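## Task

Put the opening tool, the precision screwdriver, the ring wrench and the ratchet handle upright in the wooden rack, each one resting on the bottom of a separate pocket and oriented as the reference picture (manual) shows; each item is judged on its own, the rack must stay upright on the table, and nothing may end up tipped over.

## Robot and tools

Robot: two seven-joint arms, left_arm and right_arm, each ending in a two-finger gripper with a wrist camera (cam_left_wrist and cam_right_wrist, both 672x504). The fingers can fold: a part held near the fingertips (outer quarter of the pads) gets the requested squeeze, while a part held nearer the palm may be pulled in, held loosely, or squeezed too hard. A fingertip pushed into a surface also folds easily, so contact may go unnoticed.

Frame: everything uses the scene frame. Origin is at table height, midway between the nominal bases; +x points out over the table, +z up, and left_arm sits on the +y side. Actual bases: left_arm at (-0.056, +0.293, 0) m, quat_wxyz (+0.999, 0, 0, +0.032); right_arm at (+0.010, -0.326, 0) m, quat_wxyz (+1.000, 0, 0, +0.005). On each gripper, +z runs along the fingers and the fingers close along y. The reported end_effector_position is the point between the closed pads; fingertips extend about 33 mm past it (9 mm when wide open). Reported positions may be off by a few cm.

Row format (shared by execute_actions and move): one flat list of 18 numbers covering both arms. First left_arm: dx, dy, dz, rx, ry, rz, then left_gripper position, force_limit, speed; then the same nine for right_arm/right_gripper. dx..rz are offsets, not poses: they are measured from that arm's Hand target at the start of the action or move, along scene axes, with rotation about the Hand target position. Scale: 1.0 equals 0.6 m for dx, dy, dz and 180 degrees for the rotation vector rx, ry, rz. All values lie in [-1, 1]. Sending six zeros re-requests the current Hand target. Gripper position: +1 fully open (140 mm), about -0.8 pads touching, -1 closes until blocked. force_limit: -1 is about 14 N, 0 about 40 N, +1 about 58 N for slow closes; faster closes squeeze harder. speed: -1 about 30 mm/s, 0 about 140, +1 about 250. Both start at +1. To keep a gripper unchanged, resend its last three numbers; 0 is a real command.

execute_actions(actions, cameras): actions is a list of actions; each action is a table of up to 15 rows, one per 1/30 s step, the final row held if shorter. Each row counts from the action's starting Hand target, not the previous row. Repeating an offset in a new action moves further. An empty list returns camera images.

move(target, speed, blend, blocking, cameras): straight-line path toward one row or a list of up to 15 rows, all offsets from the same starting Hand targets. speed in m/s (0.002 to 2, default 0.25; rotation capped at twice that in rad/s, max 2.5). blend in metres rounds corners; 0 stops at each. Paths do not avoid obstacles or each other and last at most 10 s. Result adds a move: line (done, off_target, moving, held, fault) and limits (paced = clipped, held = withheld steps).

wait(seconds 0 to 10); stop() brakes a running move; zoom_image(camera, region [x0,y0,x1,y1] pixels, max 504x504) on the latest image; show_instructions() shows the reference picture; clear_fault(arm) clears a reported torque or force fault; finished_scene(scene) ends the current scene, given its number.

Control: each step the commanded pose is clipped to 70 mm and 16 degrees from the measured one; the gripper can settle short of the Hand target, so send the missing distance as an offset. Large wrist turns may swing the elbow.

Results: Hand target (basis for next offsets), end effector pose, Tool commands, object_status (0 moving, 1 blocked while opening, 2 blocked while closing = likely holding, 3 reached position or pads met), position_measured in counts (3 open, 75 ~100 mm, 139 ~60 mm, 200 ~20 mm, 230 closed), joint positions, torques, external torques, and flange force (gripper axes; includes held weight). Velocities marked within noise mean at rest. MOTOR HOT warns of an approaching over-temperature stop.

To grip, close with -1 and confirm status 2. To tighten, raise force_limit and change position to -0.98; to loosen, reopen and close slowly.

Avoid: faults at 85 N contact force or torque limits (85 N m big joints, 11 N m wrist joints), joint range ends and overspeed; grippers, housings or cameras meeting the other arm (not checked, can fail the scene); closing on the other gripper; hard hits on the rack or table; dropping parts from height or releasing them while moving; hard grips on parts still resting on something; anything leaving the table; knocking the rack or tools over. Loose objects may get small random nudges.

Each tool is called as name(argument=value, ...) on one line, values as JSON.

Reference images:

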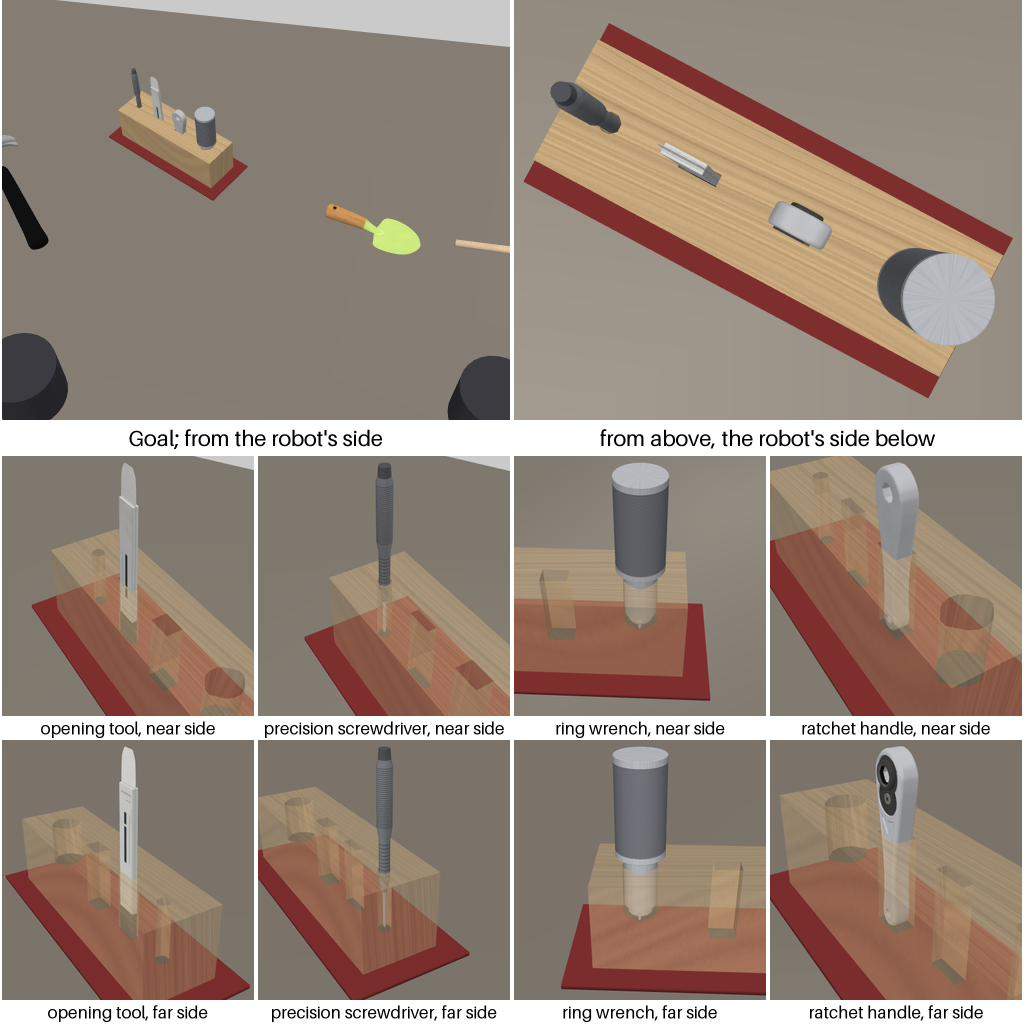

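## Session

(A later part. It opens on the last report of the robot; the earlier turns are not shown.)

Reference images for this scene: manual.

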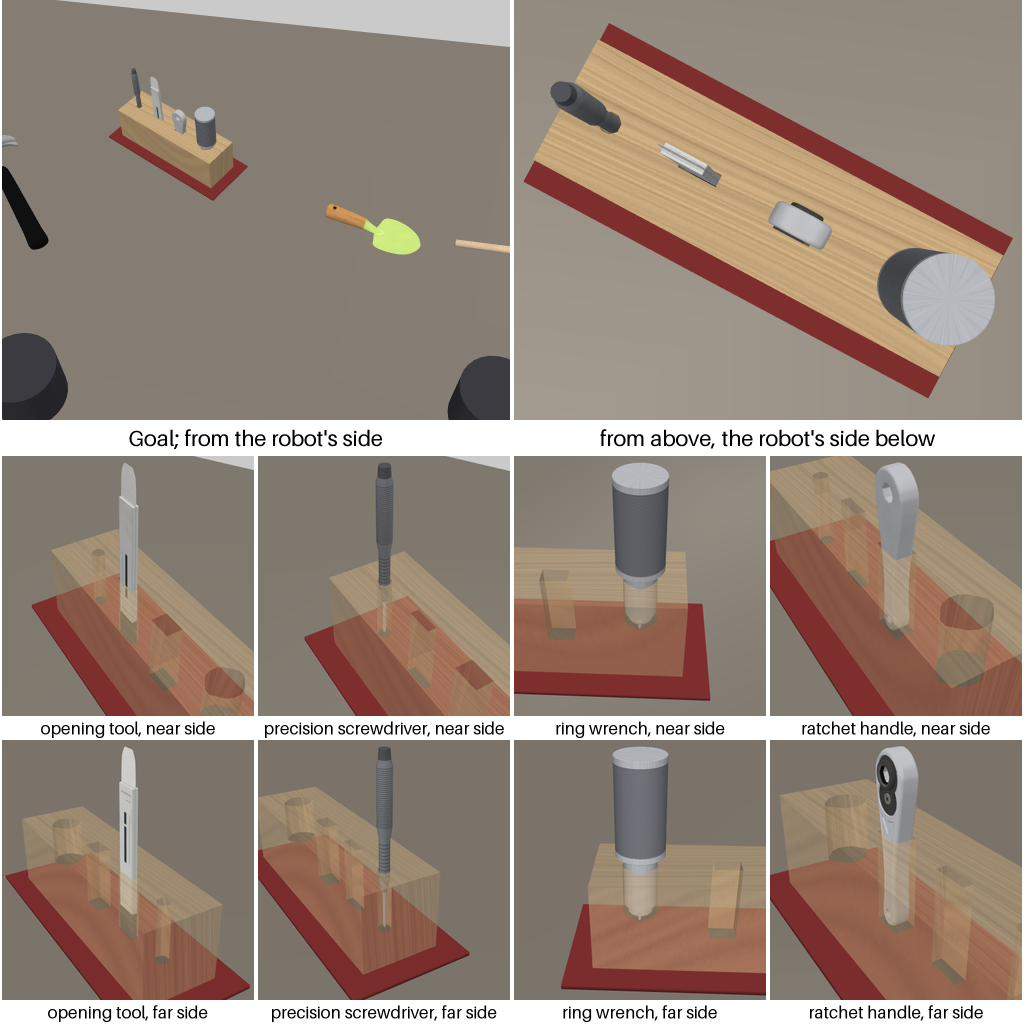

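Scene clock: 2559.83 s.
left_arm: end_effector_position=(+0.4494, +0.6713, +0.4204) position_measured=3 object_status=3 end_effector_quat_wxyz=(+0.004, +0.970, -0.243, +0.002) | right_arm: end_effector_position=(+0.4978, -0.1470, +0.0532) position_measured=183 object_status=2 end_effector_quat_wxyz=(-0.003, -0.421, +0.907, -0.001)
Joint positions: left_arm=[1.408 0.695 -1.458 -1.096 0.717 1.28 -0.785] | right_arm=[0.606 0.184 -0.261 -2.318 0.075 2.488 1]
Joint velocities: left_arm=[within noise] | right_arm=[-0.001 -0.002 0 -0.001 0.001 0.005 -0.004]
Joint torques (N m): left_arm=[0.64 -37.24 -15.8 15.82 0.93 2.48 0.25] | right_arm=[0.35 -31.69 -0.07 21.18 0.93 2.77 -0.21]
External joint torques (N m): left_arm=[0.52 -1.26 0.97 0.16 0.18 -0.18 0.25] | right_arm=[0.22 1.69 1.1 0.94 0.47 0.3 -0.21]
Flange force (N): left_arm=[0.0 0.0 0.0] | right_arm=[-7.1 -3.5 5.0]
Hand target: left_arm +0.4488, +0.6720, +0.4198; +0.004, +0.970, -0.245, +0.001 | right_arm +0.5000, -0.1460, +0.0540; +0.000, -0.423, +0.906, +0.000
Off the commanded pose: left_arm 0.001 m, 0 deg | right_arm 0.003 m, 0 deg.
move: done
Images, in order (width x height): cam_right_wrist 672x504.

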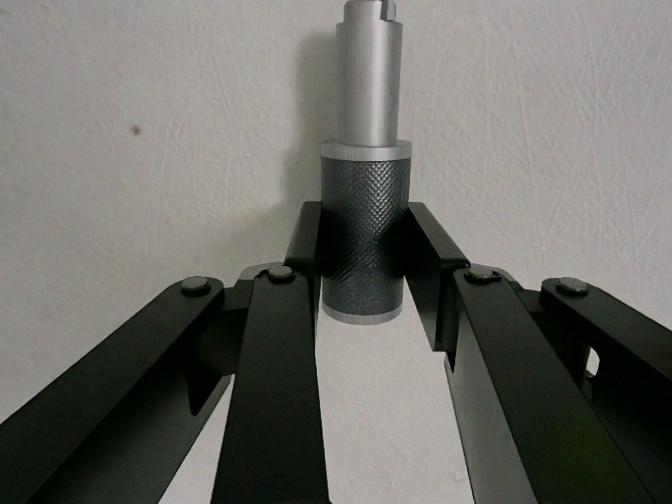

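move(target=[[0,0,0,0,0,0,1,1,0,0,0,-0.017,0,0,0,-1,-0.2,-1],[0,0,0,0,0,0,1,1,0,0,0,-0.0192,0,0,0,-1,-0.2,-1]], speed=[0.04,0.01])

move(target=[0,0,0,0,0,0,1,1,0,0,0,-0.0015,0,0,0,-1,-0.2,-1], speed=0.01)

Scene clock: 2571.93 s.
left_arm: end_effector_position=(+0.4494, +0.6713, +0.4204) position_measured=3 object_status=3 end_effector_quat_wxyz=(+0.004, +0.970, -0.243, +0.002) | right_arm: end_effector_position=(+0.4987, -0.1466, +0.0429) position_measured=183 object_status=2 end_effector_quat_wxyz=(-0.002, -0.421, +0.907, +0.000)
Joint positions: left_arm=[1.408 0.695 -1.458 -1.096 0.717 1.28 -0.785] | right_arm=[0.6 0.207 -0.255 -2.32 0.087 2.514 0.991]
Joint velocities: left_arm=[within noise] | right_arm=[-0.002 0.003 0.003 0 0.001 0.004 -0.002]
Joint torques (N m): left_arm=[0.66 -37.22 -15.84 15.85 0.93 2.47 0.21] | right_arm=[0.44 -31.55 -0.37 20.07 0.92 2.72 -0.2]
External joint torques (N m): left_arm=[0.59 -1.2 0.96 0.2 0.18 -0.2 0.21] | right_arm=[0.39 2.15 1 0.3 0.47 0.26 -0.2]
Flange force (N): left_arm=[0.0 0.0 0.0] | right_arm=[-6.0 -2.8 6.2]
Hand target: left_arm +0.4488, +0.6720, +0.4198; +0.004, +0.970, -0.245, +0.001 | right_arm +0.5000, -0.1460, +0.0425; +0.000, -0.423, +0.906, +0.000
Off the commanded pose: left_arm 0.001 m, 0 deg | right_arm 0.001 m, 0 deg.
move: done

Scene clock: 2572.63 s.
left_arm: end_effector_position=(+0.4494, +0.6713, +0.4204) position_measured=3 object_status=3 end_effector_quat_wxyz=(+0.004, +0.970, -0.243, +0.002) | right_arm: end_effector_position=(+0.4992, -0.1464, +0.0428) position_measured=183 object_status=2 end_effector_quat_wxyz=(-0.001, -0.422, +0.907, +0.000)
Joint positions: left_arm=[1.408 0.695 -1.458 -1.096 0.717 1.28 -0.785] | right_arm=[0.599 0.208 -0.253 -2.32 0.087 2.517 0.99]
Joint torques (N m): left_arm=[0.66 -37.18 -15.82 15.81 0.95 2.48 0.28] | right_arm=[0.75 -30.4 0.03 19.89 0.93 2.82 -0.19]
External joint torques (N m): left_arm=[0.49 -1.28 0.9 0.15 0.19 -0.18 0.28] | right_arm=[0.63 3.37 1.34 0.1 0.48 0.35 -0.19]
Flange force (N): left_arm=[0.0 0.0 0.0] | right_arm=[-8.1 -3.4 9.2]
Hand target: left_arm +0.4488, +0.6720, +0.4198; +0.004, +0.970, -0.245, +0.001 | right_arm +0.5000, -0.1460, +0.0416; +0.000, -0.423, +0.906, +0.000
Off the commanded pose: left_arm 0.001 m, 0 deg | right_arm 0.001 m, 0 deg.
move: done

move(target=[[0,0,0,0,0,0,1,1,0,0,0,0.001,0,0,0,-1,-0.2,-1],[0,0,0,0,0,0,1,1,0,0,0,0.001,0,0,0,-0.39,-0.2,-1]], speed=0.01)

wait(seconds=2, cameras=["cam_right_wrist"])

zoom_image(camera="cam_right_wrist", region=[300, 0, 440, 120])

Scene clock: 2579.63 s.
left_arm: end_effector_position=(+0.4494, +0.6713, +0.4204) position_measured=3 object_status=3 end_effector_quat_wxyz=(+0.004, +0.970, -0.243, +0.002) | right_arm: end_effector_position=(+0.4993, -0.1463, +0.0427) position_measured=178 object_status=3 end_effector_quat_wxyz=(-0.001, -0.422, +0.907, +0.000)
Joint positions: left_arm=[1.408 0.695 -1.458 -1.096 0.717 1.28 -0.785] | right_arm=[0.599 0.208 -0.253 -2.32 0.087 2.517 0.99]
Joint torques (N m): left_arm=[0.69 -37.18 -15.81 15.8 0.93 2.48 0.26] | right_arm=[0.46 -31.32 -0.18 20.02 0.74 2.56 -0.16]
External joint torques (N m): left_arm=[0.51 -1.2 0.95 0.11 0.18 -0.18 0.26] | right_arm=[0.3 2.39 1.08 0.24 0.3 0.09 -0.16]
Flange force (N): left_arm=[0.0 0.0 0.0] | right_arm=[-6.4 -3.0 6.2]
Hand target: left_arm +0.4488, +0.6720, +0.4198; +0.004, +0.970, -0.245, +0.001 | right_arm +0.5000, -0.1460, +0.0422; +0.000, -0.423, +0.906, +0.000
Off the commanded pose: left_arm 0.001 m, 0 deg | right_arm 0.001 m, 0 deg.
move: done

Scene clock: 2581.63 s.
left_arm: end_effector_position=(+0.4494, +0.6713, +0.4204) position_measured=3 object_status=3 end_effector_quat_wxyz=(+0.004, +0.970, -0.243, +0.002) | right_arm: end_effector_position=(+0.4993, -0.1463, +0.0427) position_measured=178 object_status=3 end_effector_quat_wxyz=(-0.001, -0.422, +0.907, +0.000)
Joint positions: left_arm=[1.408 0.695 -1.458 -1.096 0.717 1.28 -0.785] | right_arm=[0.599 0.208 -0.253 -2.32 0.087 2.517 0.99]
Joint torques (N m): left_arm=[0.65 -37.21 -15.85 15.87 0.93 2.49 0.27] | right_arm=[0.45 -31.36 -0.17 19.98 0.74 2.56 -0.17]
External joint torques (N m): left_arm=[0.43 -1.24 0.87 0.15 0.17 -0.18 0.27] | right_arm=[0.34 2.37 1.14 0.15 0.29 0.09 -0.17]
Flange force (N): left_arm=[0.0 0.0 0.0] | right_arm=[-6.1 -2.7 6.2]
Hand target: left_arm +0.4488, +0.6720, +0.4198; +0.004, +0.970, -0.245, +0.001 | right_arm +0.5000, -0.1460, +0.0422; +0.000, -0.423, +0.906, +0.000
Tool commands: left_gripper/position=+1.0 left_gripper/force_limit=+1.0 left_gripper/speed=+0.0 right_gripper/position=-0.39 right_gripper/force_limit=-0.2 right_gripper/speed=-1.0
Off the commanded pose: left_arm 0.001 m, 0 deg | right_arm 0.001 m, 0 deg.
wait: 2.00 s; at rest by 0.17 s
Images, in order (width x height): cam_right_wrist 672x504.

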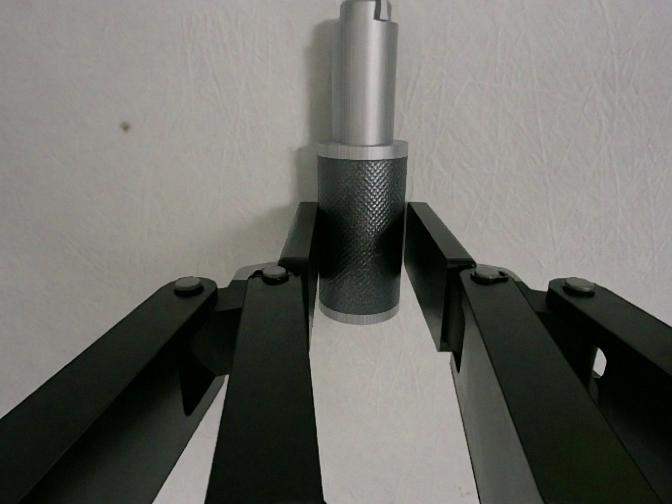

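Scaled by 3.600 from the camera's 672x504 image, which has a finer 960x720 frame.

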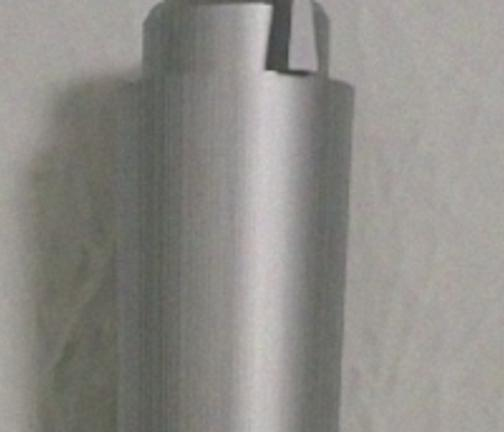

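move(target=[[0,0,0,0,0,0,1,1,0,0,0,0.0063,0,0,0,-0.39,-0.2,-1],[0,0,0,0,0,0,1,1,0,0,0,0.0063,0,0,0,-1,-0.2,-1]], speed=0.02)

wait(seconds=1.5, cameras=["cam_right_wrist"])

zoom_image(camera="cam_right_wrist", region=[300, 0, 440, 120])

Scene clock: 2694.30 s.
left_arm: end_effector_position=(+0.4494, +0.6713, +0.4204) position_measured=3 object_status=3 end_effector_quat_wxyz=(+0.004, +0.970, -0.243, +0.002) | right_arm: end_effector_position=(+0.5005, -0.1454, +0.0456) position_measured=183 object_status=2 end_effector_quat_wxyz=(+0.001, -0.422, +0.907, +0.000)
Joint positions: left_arm=[1.408 0.695 -1.458 -1.096 0.717 1.28 -0.785] | right_arm=[0.599 0.202 -0.253 -2.32 0.087 2.516 0.99]
Joint torques (N m): left_arm=[0.71 -37.25 -15.81 15.83 0.93 2.48 0.27] | right_arm=[0.94 -32.14 -0.62 20.33 0.29 2.07 -0.07]
External joint torques (N m): left_arm=[0.71 -1.22 1 0.24 0.19 -0.19 0.27] | right_arm=[0.87 1.55 0.7 0.39 -0.16 -0.42 -0.07]
Flange force (N): left_arm=[0.0 0.0 0.0] | right_arm=[-5.4 -1.5 2.3]
Hand target: left_arm +0.4488, +0.6720, +0.4198; +0.004, +0.970, -0.245, +0.001 | right_arm +0.5000, -0.1460, +0.0460; +0.000, -0.423, +0.906, +0.000
Off the commanded pose: left_arm 0.001 m, 0 deg | right_arm 0.001 m, 0 deg.
move: done

Scene clock: 2695.80 s.
left_arm: end_effector_position=(+0.4494, +0.6713, +0.4204) position_measured=3 object_status=3 end_effector_quat_wxyz=(+0.004, +0.970, -0.243, +0.002) | right_arm: end_effector_position=(+0.5005, -0.1454, +0.0456) position_measured=183 object_status=2 end_effector_quat_wxyz=(+0.001, -0.422, +0.907, +0.000)
Joint positions: left_arm=[1.408 0.695 -1.458 -1.096 0.717 1.28 -0.785] | right_arm=[0.599 0.202 -0.253 -2.32 0.087 2.516 0.99]
Joint torques (N m): left_arm=[0.74 -37.22 -15.8 15.87 0.93 2.49 0.28] | right_arm=[0.93 -32.02 -0.62 20.36 0.27 2.06 -0.09]
External joint torques (N m): left_arm=[0.7 -1.15 1.03 0.24 0.18 -0.18 0.28] | right_arm=[0.82 1.8 0.66 0.32 -0.18 -0.45 -0.09]
Flange force (N): left_arm=[0.0 0.0 0.0] | right_arm=[-5.7 -1.8 2.8]
Hand target: left_arm +0.4488, +0.6720, +0.4198; +0.004, +0.970, -0.245, +0.001 | right_arm +0.5000, -0.1460, +0.0460; +0.000, -0.423, +0.906, +0.000
Tool commands: left_gripper/position=+1.0 left_gripper/force_limit=+1.0 left_gripper/speed=+0.0 right_gripper/position=-1.0 right_gripper/force_limit=-0.2 right_gripper/speed=-1.0
Off the commanded pose: left_arm 0.001 m, 0 deg | right_arm 0.001 m, 0 deg.
wait: 1.50 s; at rest by 0.17 s
Images, in order (width x height): cam_right_wrist 672x504.

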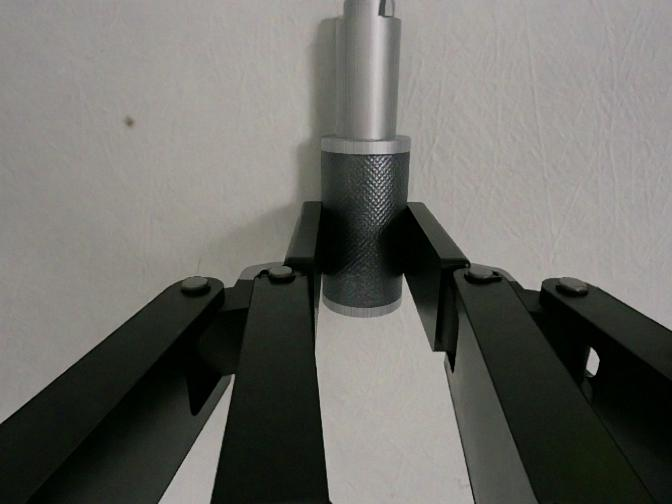

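Scaled by 3.600 from the camera's 672x504 image, which has a finer 960x720 frame.

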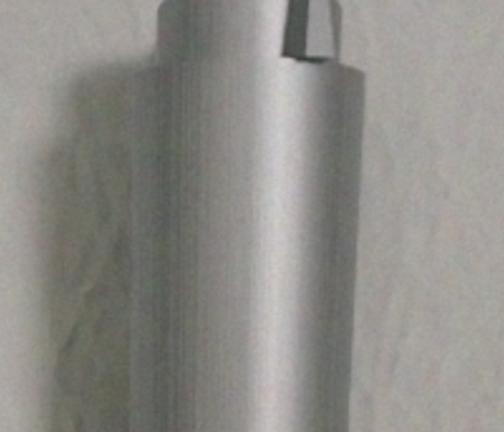

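move(target=[[0,0,0,0,0,0,1,1,0,0,0,0.05,0,0,0,-1,-0.2,-1],[0,0,0,0,0,0,1,1,0,-0.018,0.0152,0.0435,-0.1,-0.1192,0,-1,-0.2,-1],[0,0,0,0,0,0,1,1,0,-0.018,0.0152,-0.0015,-0.1,-0.1192,0,-1,-0.2,-1]], speed=[0.08,0.1,0.04], cameras=["cam_right_wrist"])

Scene clock: 2707.20 s.
left_arm: end_effector_position=(+0.4494, +0.6713, +0.4204) position_measured=3 object_status=3 end_effector_quat_wxyz=(+0.004, +0.970, -0.243, +0.002) | right_arm: end_effector_position=(+0.4878, -0.1385, +0.0444) position_measured=183 object_status=2 end_effector_quat_wxyz=(+0.099, -0.412, +0.878, -0.220)
Joint positions: left_arm=[1.408 0.695 -1.458 -1.096 0.717 1.28 -0.785] | right_arm=[0.913 0.162 -0.389 -2.462 -0.866 2.605 1.993]
Joint velocities: left_arm=[within noise] | right_arm=[0 0 0 0.001 0 0 0.005]
Joint torques (N m): left_arm=[0.73 -37.24 -15.82 15.83 0.93 2.49 0.25] | right_arm=[1.42 -27.57 -1.27 18.82 0.14 1.82 0.16]
External joint torques (N m): left_arm=[0.87 -1.12 1.08 0.3 0.2 -0.17 0.24] | right_arm=[1.33 1.64 0.16 1.19 -0.45 0.17 0.21]
Flange force (N): left_arm=[0.0 0.0 0.0] | right_arm=[-5.9 2.7 5.5]
Hand target: left_arm +0.4488, +0.6720, +0.4198; +0.004, +0.970, -0.245, +0.001 | right_arm +0.4892, -0.1369, +0.0451; +0.102, -0.411, +0.879, -0.219
Off the commanded pose: left_arm 0.001 m, 0 deg | right_arm 0.002 m, 0 deg.
move: done
Images, in order (width x height): cam_right_wrist 672x504.

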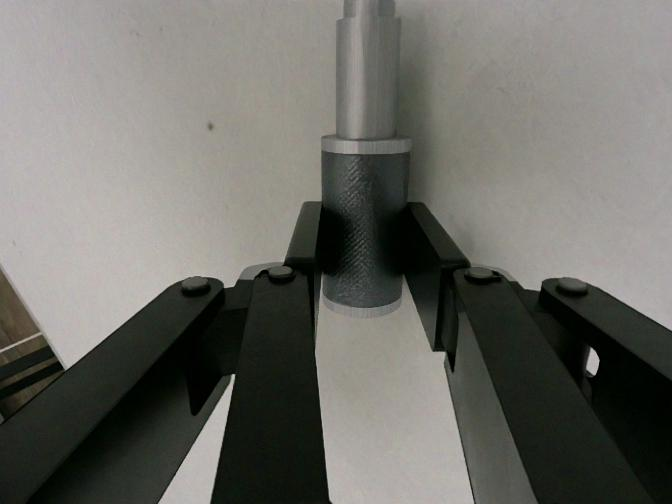

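move(target=[0,0,0,0,0,0,1,1,0,0,0,-0.0025,0,0,0,-1,-0.2,-1], speed=0.01)

move(target=[0,0,0,0,0,0,1,1,0,0,0,-0.0025,0,0,0,-1,-0.2,-1], speed=0.01)

Scene clock: 2710.17 s.
left_arm: end_effector_position=(+0.4494, +0.6713, +0.4204) position_measured=3 object_status=3 end_effector_quat_wxyz=(+0.004, +0.970, -0.243, +0.002) | right_arm: end_effector_position=(+0.4879, -0.1383, +0.0432) position_measured=183 object_status=2 end_effector_quat_wxyz=(+0.099, -0.412, +0.879, -0.220)
Joint positions: left_arm=[1.408 0.695 -1.458 -1.096 0.717 1.28 -0.785] | right_arm=[0.913 0.166 -0.389 -2.461 -0.869 2.608 1.998]
Joint velocities: left_arm=[within noise] | right_arm=[0 0 0.001 0 -0.001 0.003 0.003]
Joint torques (N m): left_arm=[0.69 -37.23 -15.82 15.86 0.93 2.47 0.26] | right_arm=[0.96 -27.32 -1.12 18.59 0.19 1.93 0.09]
External joint torques (N m): left_arm=[0.62 -1.12 1.02 0.18 0.18 -0.19 0.26] | right_arm=[0.84 1.91 0.31 0.98 -0.4 0.28 0.14]
Flange force (N): left_arm=[0.0 0.0 0.0] | right_arm=[-6.0 2.4 6.6]
Hand target: left_arm +0.4488, +0.6720, +0.4198; +0.004, +0.970, -0.245, +0.001 | right_arm +0.4892, -0.1369, +0.0436; +0.102, -0.411, +0.879, -0.219
Off the commanded pose: left_arm 0.001 m, 0 deg | right_arm 0.002 m, 0 deg.
move: done

Scene clock: 2710.87 s.
left_arm: end_effector_position=(+0.4494, +0.6713, +0.4204) position_measured=3 object_status=3 end_effector_quat_wxyz=(+0.004, +0.970, -0.243, +0.002) | right_arm: end_effector_position=(+0.4887, -0.1379, +0.0431) position_measured=183 object_status=2 end_effector_quat_wxyz=(+0.100, -0.411, +0.879, -0.220)
Joint positions: left_arm=[1.408 0.695 -1.458 -1.096 0.717 1.28 -0.785] | right_arm=[0.913 0.168 -0.39 -2.46 -0.871 2.61 2.002]
Joint torques (N m): left_arm=[0.69 -37.2 -15.83 15.84 0.93 2.47 0.24] | right_arm=[1 -25.99 -1.03 18.06 0.27 2.15 0.05]
External joint torques (N m): left_arm=[0.42 -1.38 0.83 0.15 0.17 -0.18 0.24] | right_arm=[0.94 3.33 0.49 0.41 -0.33 0.5 0.1]
Flange force (N): left_arm=[0.0 0.0 0.0] | right_arm=[-7.8 3.6 10.4]
Hand target: left_arm +0.4488, +0.6720, +0.4198; +0.004, +0.970, -0.245, +0.001 | right_arm +0.4892, -0.1369, +0.0421; +0.102, -0.411, +0.879, -0.219
Off the commanded pose: left_arm 0.001 m, 0 deg | right_arm 0.001 m, 0 deg.
move: done

move(target=[[0,0,0,0,0,0,1,1,0, 0,0,0.0015,0,0,0,-0.39,-0.2,-1],[0,0,0,0,0,0,1,1,0, 0.018,-0.0152,0.0073,0.1,0.1192,0,-0.39,-0.2,-1],[0,0,0,0,0,0,1,1,0, 0.018,-0.0152,0.0063,0.1,0.1192,0,-1,-0.2,-1]], speed=0.05)

wait(seconds=1.5, cameras=["cam_right_wrist"])

zoom_image(camera="cam_right_wrist", region=[300, 0, 440, 120])

Scene clock: 2744.50 s.
left_arm: end_effector_position=(+0.4494, +0.6713, +0.4204) position_measured=3 object_status=3 end_effector_quat_wxyz=(+0.004, +0.970, -0.243, +0.002) | right_arm: end_effector_position=(+0.5025, -0.1460, +0.0478) position_measured=183 object_status=2 end_effector_quat_wxyz=(+0.003, -0.421, +0.907, -0.001)
Joint positions: left_arm=[1.408 0.695 -1.458 -1.096 0.717 1.28 -0.785] | right_arm=[0.396 0.193 -0.055 -2.319 0.015 2.518 1.041]
Joint torques (N m): left_arm=[0.73 -37.2 -15.8 15.86 0.92 2.48 0.21] | right_arm=[0.46 -30.71 1.48 19.78 0.92 2.09 -0.17]
External joint torques (N m): left_arm=[0.38 -1.25 0.89 0.06 0.14 -0.19 0.21] | right_arm=[0.3 3.6 1.5 -0.22 0.46 -0.41 -0.17]
Flange force (N): left_arm=[0.0 0.0 0.0] | right_arm=[-7.7 -3.4 7.0]
Hand target: left_arm +0.4488, +0.6720, +0.4198; +0.004, +0.970, -0.245, +0.001 | right_arm +0.5000, -0.1460, +0.0459; +0.000, -0.423, +0.906, +0.000
Off the commanded pose: left_arm 0.001 m, 0 deg | right_arm 0.003 m, 0 deg.
move: done

Scene clock: 2746.00 s.
left_arm: end_effector_position=(+0.4494, +0.6713, +0.4204) position_measured=3 object_status=3 end_effector_quat_wxyz=(+0.004, +0.970, -0.243, +0.002) | right_arm: end_effector_position=(+0.5025, -0.1460, +0.0478) position_measured=183 object_status=2 end_effector_quat_wxyz=(+0.003, -0.421, +0.907, -0.001)
Joint positions: left_arm=[1.408 0.695 -1.458 -1.096 0.717 1.28 -0.785] | right_arm=[0.396 0.193 -0.055 -2.319 0.015 2.518 1.041]
Joint torques (N m): left_arm=[0.68 -37.17 -15.85 15.85 0.94 2.47 0.27] | right_arm=[0.67 -30.74 1.5 19.77 0.93 2.07 -0.19]
External joint torques (N m): left_arm=[0.52 -1.22 0.89 0.19 0.18 -0.19 0.27] | right_arm=[0.58 3.51 1.58 -0.14 0.47 -0.42 -0.19]
Flange force (N): left_arm=[0.0 0.0 0.0] | right_arm=[-7.9 -3.1 6.8]
Hand target: left_arm +0.4488, +0.6720, +0.4198; +0.004, +0.970, -0.245, +0.001 | right_arm +0.5000, -0.1460, +0.0459; +0.000, -0.423, +0.906, +0.000
Tool commands: left_gripper/position=+1.0 left_gripper/force_limit=+1.0 left_gripper/speed=+0.0 right_gripper/position=-1.0 right_gripper/force_limit=-0.2 right_gripper/speed=-1.0
Off the commanded pose: left_arm 0.001 m, 0 deg | right_arm 0.003 m, 0 deg.
wait: 1.50 s; at rest by 0.17 s
Images, in order (width x height): cam_right_wrist 672x504.

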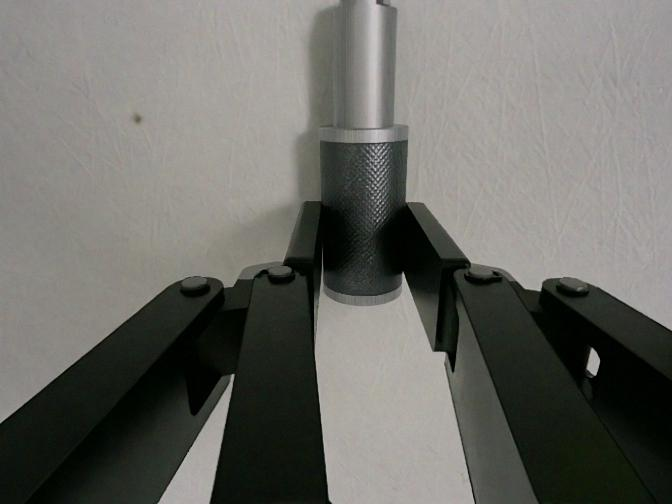

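Scaled by 3.600 from the camera's 672x504 image, which has a finer 960x720 frame.

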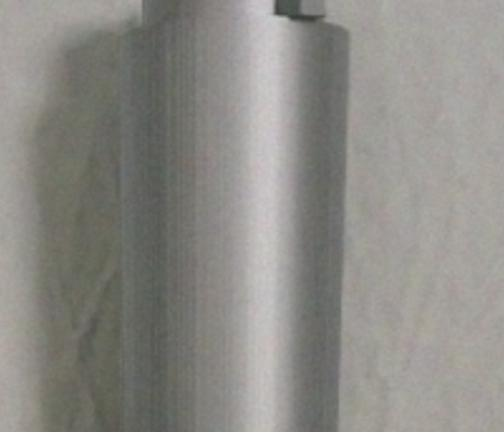

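move(target=[[0,0,0,0,0,0,1,1,0, 0.0042,0,0.0133,0,0,0,-1,-0.2,-1],[0,0,0,0,0,0,1,1,0, -0.012,0.0137,0.0086,-0.0893,-0.1064,0,-1,-0.2,-1]], speed=0.06, cameras=["cam_right_wrist"])

zoom_image(camera="cam_right_wrist", region=[300, 0, 440, 120])

Scene clock: 2799.33 s.
left_arm: end_effector_position=(+0.4494, +0.6713, +0.4204) position_measured=3 object_status=3 end_effector_quat_wxyz=(+0.004, +0.970, -0.243, +0.002) | right_arm: end_effector_position=(+0.4929, -0.1366, +0.0512) position_measured=183 object_status=2 end_effector_quat_wxyz=(+0.091, -0.416, +0.884, -0.195)
Joint positions: left_arm=[1.408 0.695 -1.458 -1.096 0.717 1.28 -0.785] | right_arm=[0.799 0.142 -0.302 -2.452 -0.78 2.616 1.883]
Joint velocities: left_arm=[within noise] | right_arm=[0 0 0 -0.001 -0.001 -0.001 0.006]
Joint torques (N m): left_arm=[0.7 -37.18 -15.76 15.8 0.93 2.49 0.28] | right_arm=[1.44 -28.19 -0.68 18.36 0.2 1.6 0.08]
External joint torques (N m): left_arm=[0.46 -1.16 1 0.06 0.17 -0.18 0.28] | right_arm=[1.5 1.74 0.39 0.06 -0.44 -0.29 0.12]
Flange force (N): left_arm=[0.0 0.0 0.0] | right_arm=[-3.7 3.1 3.7]
Hand target: left_arm +0.4488, +0.6720, +0.4198; +0.004, +0.970, -0.245, +0.001 | right_arm +0.4928, -0.1378, +0.0510; +0.091, -0.413, +0.885, -0.196
Off the commanded pose: left_arm 0.001 m, 0 deg | right_arm 0.001 m, 0 deg.
move: done
Images, in order (width x height): cam_right_wrist 672x504.

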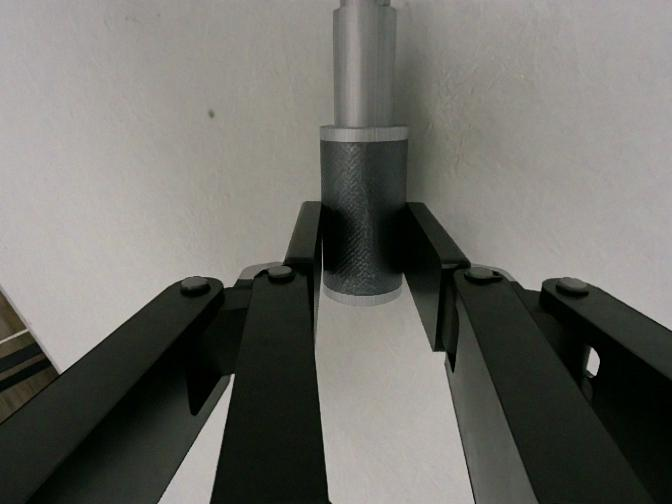

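Scaled by 3.600 from the camera's 672x504 image, which has a finer 960x720 frame.

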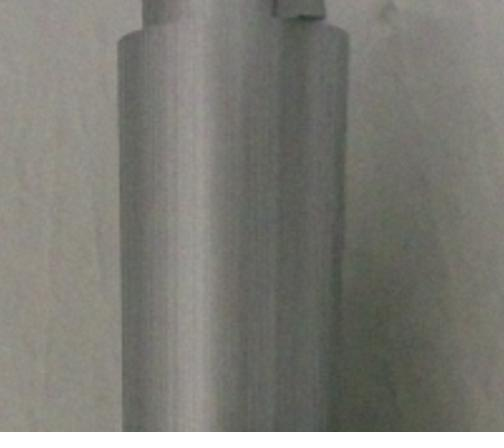

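move(target=[0,0,-0.0105,0,0,0,1,1,0, 0,0,-0.0105,0,0,0,-1,-0.2,-1], speed=0.04)

Scene clock: 2802.47 s.
left_arm: end_effector_position=(+0.4483, +0.6720, +0.4139) position_measured=3 object_status=3 end_effector_quat_wxyz=(+0.003, +0.969, -0.245, +0.000) | right_arm: end_effector_position=(+0.4922, -0.1390, +0.0456) position_measured=183 object_status=2 end_effector_quat_wxyz=(+0.089, -0.415, +0.884, -0.197)
Joint positions: left_arm=[1.425 0.695 -1.463 -1.125 0.717 1.295 -0.785] | right_arm=[0.799 0.156 -0.304 -2.452 -0.791 2.621 1.896]
Joint velocities: left_arm=[-0.001 0.001 -0.001 -0.001 0 0.004 -0.001] | right_arm=[0 0 -0.002 0 -0.002 0.002 0.006]
Joint torques (N m): left_arm=[1.67 -36.77 -17.02 15.3 0.86 2.83 -0.05] | right_arm=[1.14 -26.75 -0.69 18.47 0.28 2.29 0.09]
External joint torques (N m): left_arm=[1.48 -1.17 0.02 -0.66 0.08 0.18 -0.05] | right_arm=[0.98 3.34 0.28 0.49 -0.34 0.42 0.13]
Flange force (N): left_arm=[0.0 0.0 0.0] | right_arm=[-7.9 2.8 10.3]
Hand target: left_arm +0.4488, +0.6720, +0.4135; +0.004, +0.970, -0.245, +0.001 | right_arm +0.4928, -0.1378, +0.0447; +0.091, -0.413, +0.885, -0.196
Off the commanded pose: left_arm 0.001 m, 0 deg | right_arm 0.002 m, 0 deg.
move: done

move(target=[[0,0,0,0,0,0,1,1,0, 0,0,0.001,0,0,0,-0.36,-0.2,-1],[0,0,0,0,0,0,1,1,0, 0.0173,-0.0145,0.006,0.0893,0.1064,0,-0.36,-0.2,-1],[0,0,0,0,0,0,1,1,0, 0.0312,-0.0262,0.0028,0.1607,0.1915,0,-0.36,-0.2,-1]], speed=0.05, cameras=["cam_right_wrist"])

zoom_image(camera="cam_right_wrist", region=[300, 0, 440, 120])

Scene clock: 2819.97 s.
left_arm: end_effector_position=(+0.4485, +0.6721, +0.4140) position_measured=3 object_status=3 end_effector_quat_wxyz=(+0.003, +0.969, -0.245, +0.000) | right_arm: end_effector_position=(+0.5128, -0.1539, +0.0469) position_measured=174 object_status=3 end_effector_quat_wxyz=(-0.072, -0.414, +0.894, +0.155)
Joint positions: left_arm=[1.425 0.695 -1.463 -1.125 0.717 1.295 -0.785] | right_arm=[0.072 0.37 0.123 -2.038 0.272 2.171 0.724]
Joint velocities: left_arm=[within noise] | right_arm=[0 0.001 0 0.001 -0.001 -0.002 -0.005]
Joint torques (N m): left_arm=[1.53 -36.78 -16.76 15.3 0.84 2.84 0] | right_arm=[0.66 -37.38 3.34 21.56 0.94 1.37 -0.14]
External joint torques (N m): left_arm=[1.34 -1.1 0.33 -0.68 0.07 0.18 0] | right_arm=[0.45 3.04 1.36 0.69 0.3 -0.33 -0.18]
Flange force (N): left_arm=[0.0 0.0 0.0] | right_arm=[-8.7 -6.9 2.6]
Hand target: left_arm +0.4488, +0.6720, +0.4135; +0.004, +0.970, -0.245, +0.001 | right_arm +0.5115, -0.1535, +0.0464; -0.073, -0.417, +0.892, +0.157
Off the commanded pose: left_arm 0.001 m, 0 deg | right_arm 0.001 m, 0 deg.
move: done
Images, in order (width x height): cam_right_wrist 672x504.

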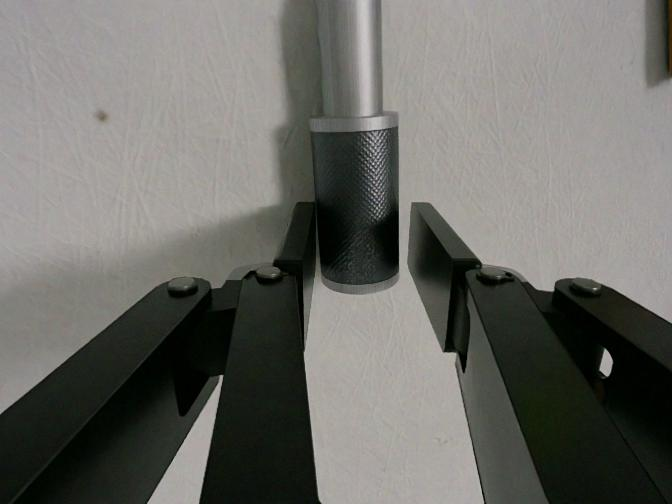

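Scaled by 3.600 from the camera's 672x504 image, which has a finer 960x720 frame.

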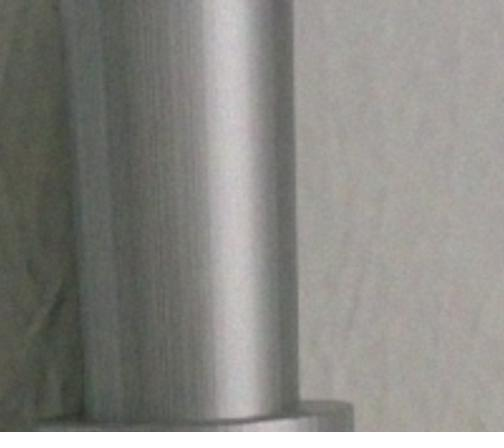

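move(target=[[0,0,0,0,0,0,1,1,0, -0.0043,-0.0051,-0.0008,0,0,0,-0.36,-0.2,-1],[0,0,0,0,0,0,1,1,0, -0.0043,-0.0051,-0.0012,0,0,0,-1,-0.2,-1]], speed=0.05)

wait(seconds=1.5, cameras=["cam_right_wrist"])

zoom_image(camera="cam_right_wrist", region=[300, 0, 440, 120])

Scene clock: 2825.63 s.
left_arm: end_effector_position=(+0.4485, +0.6721, +0.4140) position_measured=3 object_status=3 end_effector_quat_wxyz=(+0.003, +0.969, -0.245, +0.000) | right_arm: end_effector_position=(+0.5089, -0.1570, +0.0454) position_measured=182 object_status=0 end_effector_quat_wxyz=(-0.075, -0.415, +0.893, +0.157)
Joint positions: left_arm=[1.425 0.695 -1.463 -1.125 0.717 1.295 -0.785] | right_arm=[0.065 0.367 0.126 -2.048 0.272 2.17 0.717]
Joint torques (N m): left_arm=[1.5 -36.78 -16.78 15.3 0.85 2.85 -0.01] | right_arm=[0.81 -37.82 3.45 20.37 0.79 1.52 -0.17]
External joint torques (N m): left_arm=[1.3 -1.21 0.25 -0.67 0.06 0.19 -0.01] | right_arm=[0.64 2.28 1.49 -0.34 0.16 -0.15 -0.21]
Flange force (N): left_arm=[0.0 0.0 0.0] | right_arm=[-4.2 -2.8 3.3]
Hand target: left_arm +0.4488, +0.6720, +0.4135; +0.004, +0.970, -0.245, +0.001 | right_arm +0.5089, -0.1566, +0.0457; -0.073, -0.417, +0.892, +0.157
Off the commanded pose: left_arm 0.001 m, 0 deg | right_arm 0.000 m, 0 deg.
move: done

Scene clock: 2827.13 s.
left_arm: end_effector_position=(+0.4485, +0.6721, +0.4140) position_measured=3 object_status=3 end_effector_quat_wxyz=(+0.003, +0.969, -0.245, +0.000) | right_arm: end_effector_position=(+0.5089, -0.1570, +0.0454) position_measured=182 object_status=2 end_effector_quat_wxyz=(-0.075, -0.415, +0.893, +0.157)
Joint positions: left_arm=[1.425 0.695 -1.463 -1.125 0.717 1.295 -0.785] | right_arm=[0.065 0.367 0.126 -2.048 0.272 2.17 0.717]
Joint torques (N m): left_arm=[1.57 -36.76 -16.77 15.24 0.84 2.86 -0.03] | right_arm=[0.47 -37.83 3.48 20.25 0.8 1.5 -0.18]
External joint torques (N m): left_arm=[1.44 -1.09 0.33 -0.71 0.07 0.2 -0.03] | right_arm=[0.28 2.36 1.5 -0.51 0.17 -0.18 -0.21]
Flange force (N): left_arm=[0.0 0.0 0.0] | right_arm=[-3.6 -2.9 3.4]
Hand target: left_arm +0.4488, +0.6720, +0.4135; +0.004, +0.970, -0.245, +0.001 | right_arm +0.5089, -0.1566, +0.0457; -0.073, -0.417, +0.892, +0.157
Tool commands: left_gripper/position=+1.0 left_gripper/force_limit=+1.0 left_gripper/speed=+0.0 right_gripper/position=-1.0 right_gripper/force_limit=-0.2 right_gripper/speed=-1.0
Off the commanded pose: left_arm 0.001 m, 0 deg | right_arm 0.000 m, 0 deg.
wait: 1.50 s; at rest by 0.17 s
Images, in order (width x height): cam_right_wrist 672x504.

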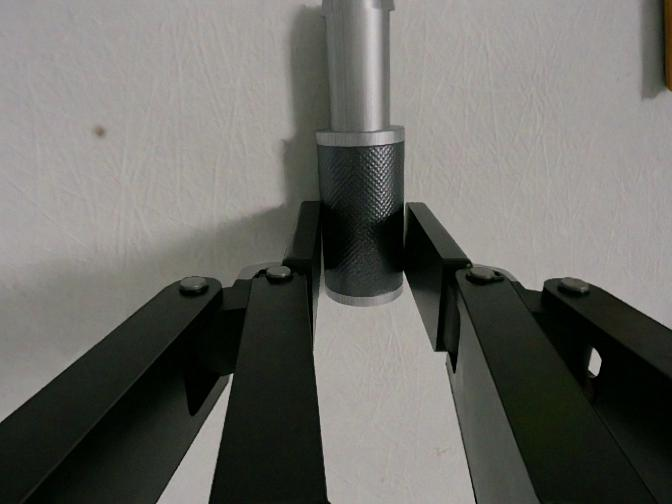

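Scaled by 3.600 from the camera's 672x504 image, which has a finer 960x720 frame.

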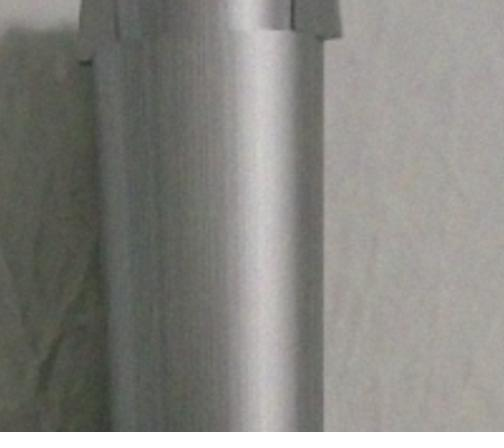

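move(target=[[0,0,0,0,0,0,1,1,0, 0,0,0.0133,0,0,0,-1,-0.2,-1],[0,0,0,0,0,0,1,1,0, -0.0973,0.0117,0.0165,-0.0714,-0.0851,0,-1,-0.2,-1],[0,0,0,0,0,0,1,1,0, -0.0973,0.0117,0.0065,-0.0714,-0.0851,0,-1,-0.2,-1]], speed=0.06, cameras=["cam_right_wrist"])

zoom_image(camera="cam_right_wrist", region=[300, 0, 440, 120])

Scene clock: 2866.13 s.
left_arm: end_effector_position=(+0.4485, +0.6721, +0.4140) position_measured=3 object_status=3 end_effector_quat_wxyz=(+0.003, +0.969, -0.245, +0.000) | right_arm: end_effector_position=(+0.4489, -0.1500, +0.0493) position_measured=182 object_status=2 end_effector_quat_wxyz=(-0.003, -0.426, +0.905, +0.001)
Joint positions: left_arm=[1.425 0.695 -1.463 -1.125 0.717 1.295 -0.785] | right_arm=[0.277 0.073 0.092 -2.482 -0.009 2.549 1.077]
Joint velocities: left_arm=[within noise] | right_arm=[0 0.001 0.001 0 -0.001 0.003 0.006]
Joint torques (N m): left_arm=[1.5 -36.79 -16.78 15.25 0.85 2.86 -0.01] | right_arm=[1.22 -27.71 0.85 19.68 0.06 2.64 0.15]
External joint torques (N m): left_arm=[1.48 -1.32 0.23 -0.55 0.09 0.22 -0.01] | right_arm=[1.1 1.68 0.49 0.41 -0.36 0.19 0.15]
Flange force (N): left_arm=[0.0 0.0 0.0] | right_arm=[-5.8 -0.8 4.5]
Hand target: left_arm +0.4488, +0.6720, +0.4135; +0.004, +0.970, -0.245, +0.001 | right_arm +0.4505, -0.1496, +0.0496; +0.000, -0.423, +0.906, +0.000
Off the commanded pose: left_arm 0.001 m, 0 deg | right_arm 0.002 m, 0 deg.
move: done
Images, in order (width x height): cam_right_wrist 672x504.

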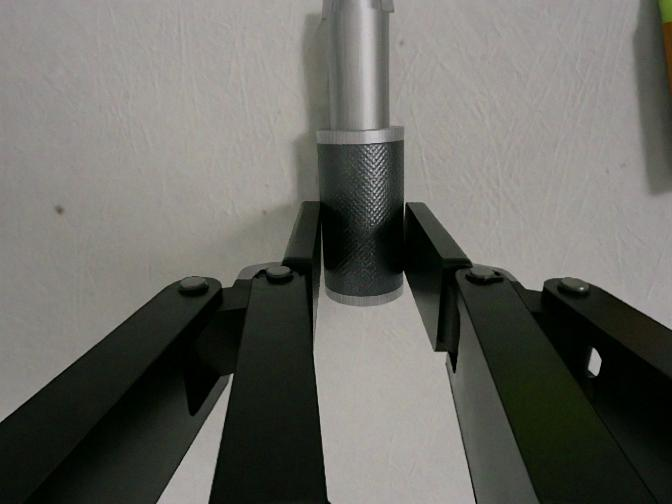

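Scaled by 3.600 from the camera's 672x504 image, which has a finer 960x720 frame.

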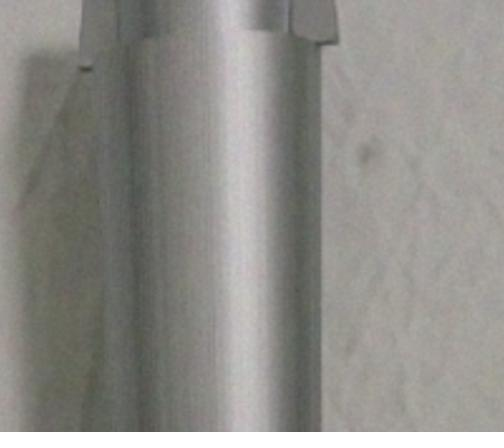

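move(target=[[0,0,0,0,0,0,1,1,0, 0,0,-0.0015,0,0,0,-0.38,-0.2,-1],[0,0,0,0,0,0,1,1,0, 0.0256,0.033,-0.0105,-0.149,0.125,0,-0.38,-0.2,-1]], speed=0.05, cameras=["cam_right_wrist"])

zoom_image(camera="cam_right_wrist", region=[280, 0, 440, 120])

Scene clock: 2878.90 s.
left_arm: end_effector_position=(+0.4485, +0.6721, +0.4140) position_measured=3 object_status=3 end_effector_quat_wxyz=(+0.003, +0.969, -0.245, +0.000) | right_arm: end_effector_position=(+0.4668, -0.1287, +0.0434) position_measured=177 object_status=3 end_effector_quat_wxyz=(-0.271, -0.406, +0.864, -0.125)
Joint positions: left_arm=[1.425 0.695 -1.463 -1.125 0.717 1.295 -0.785] | right_arm=[0.504 0.609 0.014 -1.682 -0.203 1.71 1.308]
Joint velocities: left_arm=[within noise] | right_arm=[0 0 -0.001 0.002 -0.001 -0.005 0.001]
Joint torques (N m): left_arm=[1.61 -36.77 -16.77 15.26 0.85 2.85 -0.02] | right_arm=[1.41 -43.67 1.09 21.41 0.32 0.36 0.12]
External joint torques (N m): left_arm=[1.56 -1.18 0.31 -0.61 0.08 0.2 -0.02] | right_arm=[1.23 3.28 0.46 0.72 0.04 -0.24 0.1]
Flange force (N): left_arm=[0.0 0.0 0.0] | right_arm=[-13.5 -2.9 -3.7]
Hand target: left_arm +0.4488, +0.6720, +0.4135; +0.004, +0.970, -0.245, +0.001 | right_arm +0.4659, -0.1298, +0.0433; -0.273, -0.404, +0.864, -0.127
Off the commanded pose: left_arm 0.001 m, 0 deg | right_arm 0.001 m, 0 deg.
move: done
Images, in order (width x height): cam_right_wrist 672x504.

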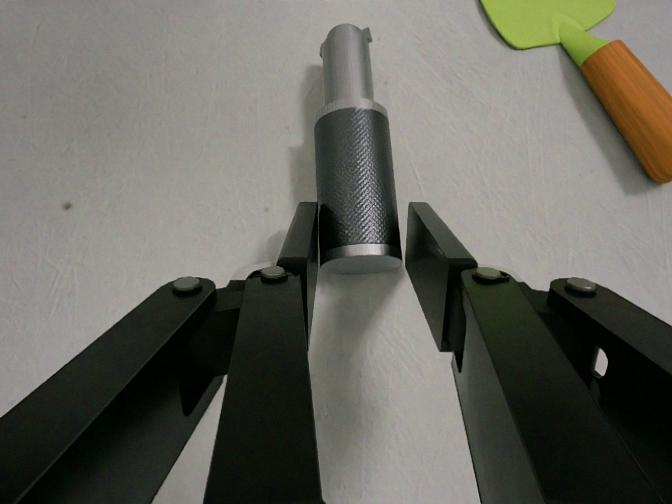

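Scaled by 3.150 from the camera's 672x504 image, which has a finer 960x720 frame.

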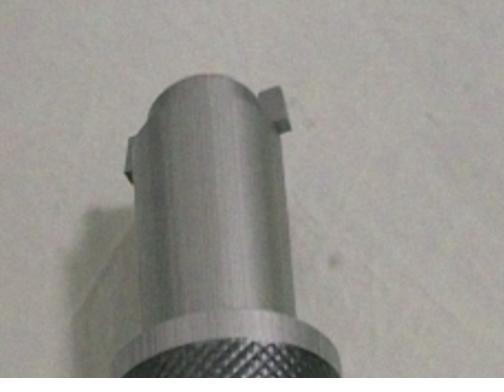

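move(target=[0,0,0,0,0,0,1,1,0, -0.001,0,-0.0012,0,0,0,-1,-0.2,-1], speed=0.05)

wait(seconds=1.5, cameras=["cam_right_wrist"])

zoom_image(camera="cam_right_wrist", region=[280, 0, 440, 120])

Scene clock: 2891.10 s.
left_arm: end_effector_position=(+0.4485, +0.6721, +0.4140) position_measured=3 object_status=3 end_effector_quat_wxyz=(+0.003, +0.969, -0.245, +0.000) | right_arm: end_effector_position=(+0.4669, -0.1289, +0.0436) position_measured=182 object_status=2 end_effector_quat_wxyz=(-0.271, -0.406, +0.864, -0.126)
Joint positions: left_arm=[1.425 0.695 -1.463 -1.125 0.717 1.295 -0.785] | right_arm=[0.506 0.609 0.012 -1.682 -0.203 1.709 1.308]
Joint torques (N m): left_arm=[1.56 -36.79 -16.79 15.29 0.85 2.85 0.01] | right_arm=[1.13 -43.47 1.04 19.63 0.51 0.45 0.13]
External joint torques (N m): left_arm=[1.3 -1.29 0.19 -0.69 0.07 0.19 0.01] | right_arm=[0.93 3.42 0.42 -1.02 0.23 -0.15 0.12]
Flange force (N): left_arm=[0.0 0.0 0.0] | right_arm=[-7.4 -0.4 1.4]
Hand target: left_arm +0.4488, +0.6720, +0.4135; +0.004, +0.970, -0.245, +0.001 | right_arm +0.4653, -0.1298, +0.0426; -0.273, -0.404, +0.864, -0.127
Off the commanded pose: left_arm 0.001 m, 0 deg | right_arm 0.002 m, 0 deg.
move: done

Scene clock: 2892.60 s.
left_arm: end_effector_position=(+0.4485, +0.6721, +0.4140) position_measured=3 object_status=3 end_effector_quat_wxyz=(+0.003, +0.969, -0.245, +0.000) | right_arm: end_effector_position=(+0.4669, -0.1289, +0.0436) position_measured=182 object_status=2 end_effector_quat_wxyz=(-0.271, -0.406, +0.864, -0.126)
Joint positions: left_arm=[1.425 0.695 -1.463 -1.125 0.717 1.295 -0.785] | right_arm=[0.506 0.609 0.012 -1.682 -0.203 1.709 1.308]
Joint torques (N m): left_arm=[1.56 -36.82 -16.77 15.27 0.83 2.86 -0.04] | right_arm=[1.5 -43.57 1.23 19.67 0.53 0.42 0.15]
External joint torques (N m): left_arm=[1.45 -1.19 0.31 -0.64 0.06 0.21 -0.04] | right_arm=[1.33 3.44 0.64 -1.05 0.25 -0.19 0.13]
Flange force (N): left_arm=[0.0 0.0 0.0] | right_arm=[-7.6 0.2 1.2]
Hand target: left_arm +0.4488, +0.6720, +0.4135; +0.004, +0.970, -0.245, +0.001 | right_arm +0.4653, -0.1298, +0.0426; -0.273, -0.404, +0.864, -0.127
Tool commands: left_gripper/position=+1.0 left_gripper/force_limit=+1.0 left_gripper/speed=+0.0 right_gripper/position=-1.0 right_gripper/force_limit=-0.2 right_gripper/speed=-1.0
Off the commanded pose: left_arm 0.001 m, 0 deg | right_arm 0.002 m, 0 deg.
wait: 1.50 s; at rest by 0.17 s
Images, in order (width x height): cam_right_wrist 672x504.

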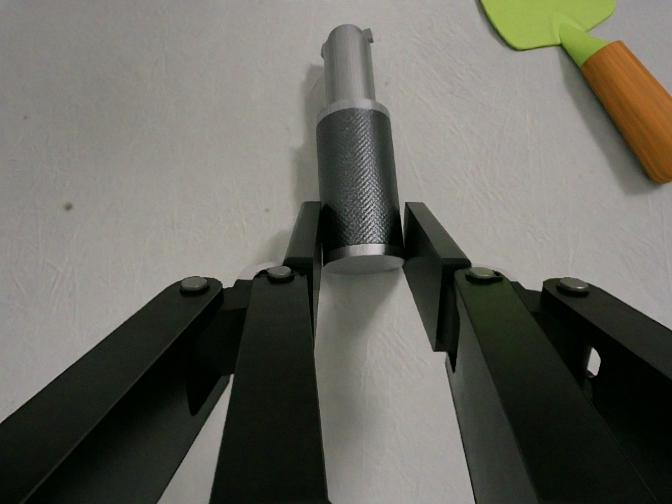

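Scaled by 3.150 from the camera's 672x504 image, which has a finer 960x720 frame.

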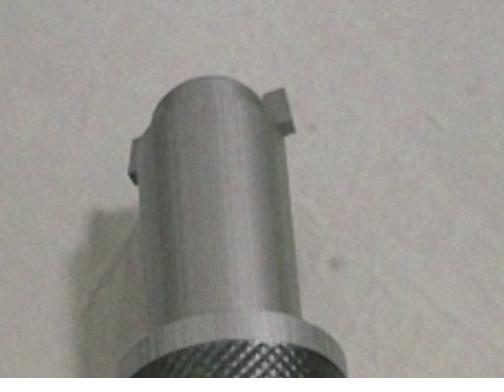

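move(target=[[0,0,0,0,0,0,1,1,0, 0,0,0.03,0,0,0,-1,-0.2,-1],[0,0,0,0,0,0,1,1,0, -0.03,-0.04,0.33,0,0,0,-1,-0.2,-1]], speed=[0.06,0.2], blend=0.01, cameras=["cam_right_wrist"])

zoom_image(camera="cam_right_wrist", region=[260, 0, 460, 280])

Scene clock: 2961.07 s.
left_arm: end_effector_position=(+0.4485, +0.6721, +0.4140) position_measured=3 object_status=3 end_effector_quat_wxyz=(+0.003, +0.969, -0.245, +0.000) | right_arm: end_effector_position=(+0.4481, -0.1516, +0.2400) position_measured=183 object_status=2 end_effector_quat_wxyz=(-0.270, -0.401, +0.866, -0.126)
Joint positions: left_arm=[1.425 0.695 -1.463 -1.125 0.717 1.295 -0.785] | right_arm=[0.499 0.308 0.011 -1.627 -0.205 1.364 1.241]
Joint velocities: left_arm=[within noise] | right_arm=[-0.001 0.001 0.001 0 0.001 -0.002 -0.005]
Joint torques (N m): left_arm=[1.58 -36.81 -16.71 15.25 0.86 2.85 0.03] | right_arm=[0.58 -38.7 1.06 23.14 -0.26 0.2 -0.12]
External joint torques (N m): left_arm=[1.42 -1.17 0.37 -0.71 0.08 0.19 0.03] | right_arm=[0.49 2.2 0.81 0.24 -0.42 -0.44 -0.14]
Flange force (N): left_arm=[0.0 0.0 0.0] | right_arm=[-7.0 -2.4 -5.4]
Hand target: left_arm +0.4488, +0.6720, +0.4135; +0.004, +0.970, -0.245, +0.001 | right_arm +0.4473, -0.1538, +0.2406; -0.273, -0.404, +0.864, -0.127
Off the commanded pose: left_arm 0.001 m, 0 deg | right_arm 0.002 m, 1 deg.
move: done; blend cut to 0.009 m at target 1
Images, in order (width x height): cam_right_wrist 672x504.

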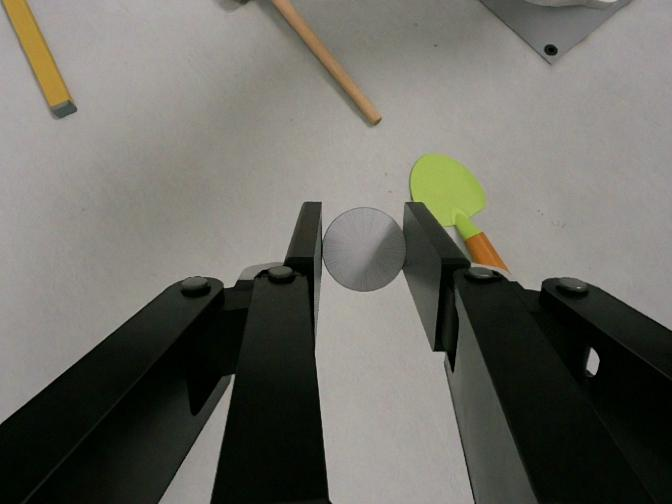

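Scaled by 1.800 from the camera's 672x504 image, which has a finer 960x720 frame.

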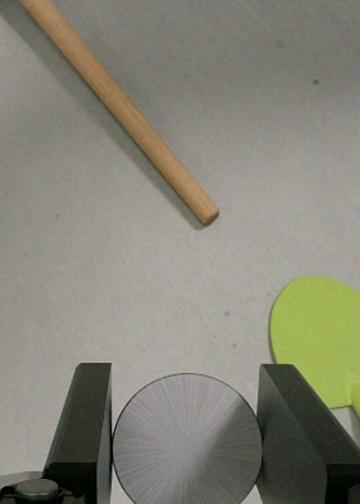

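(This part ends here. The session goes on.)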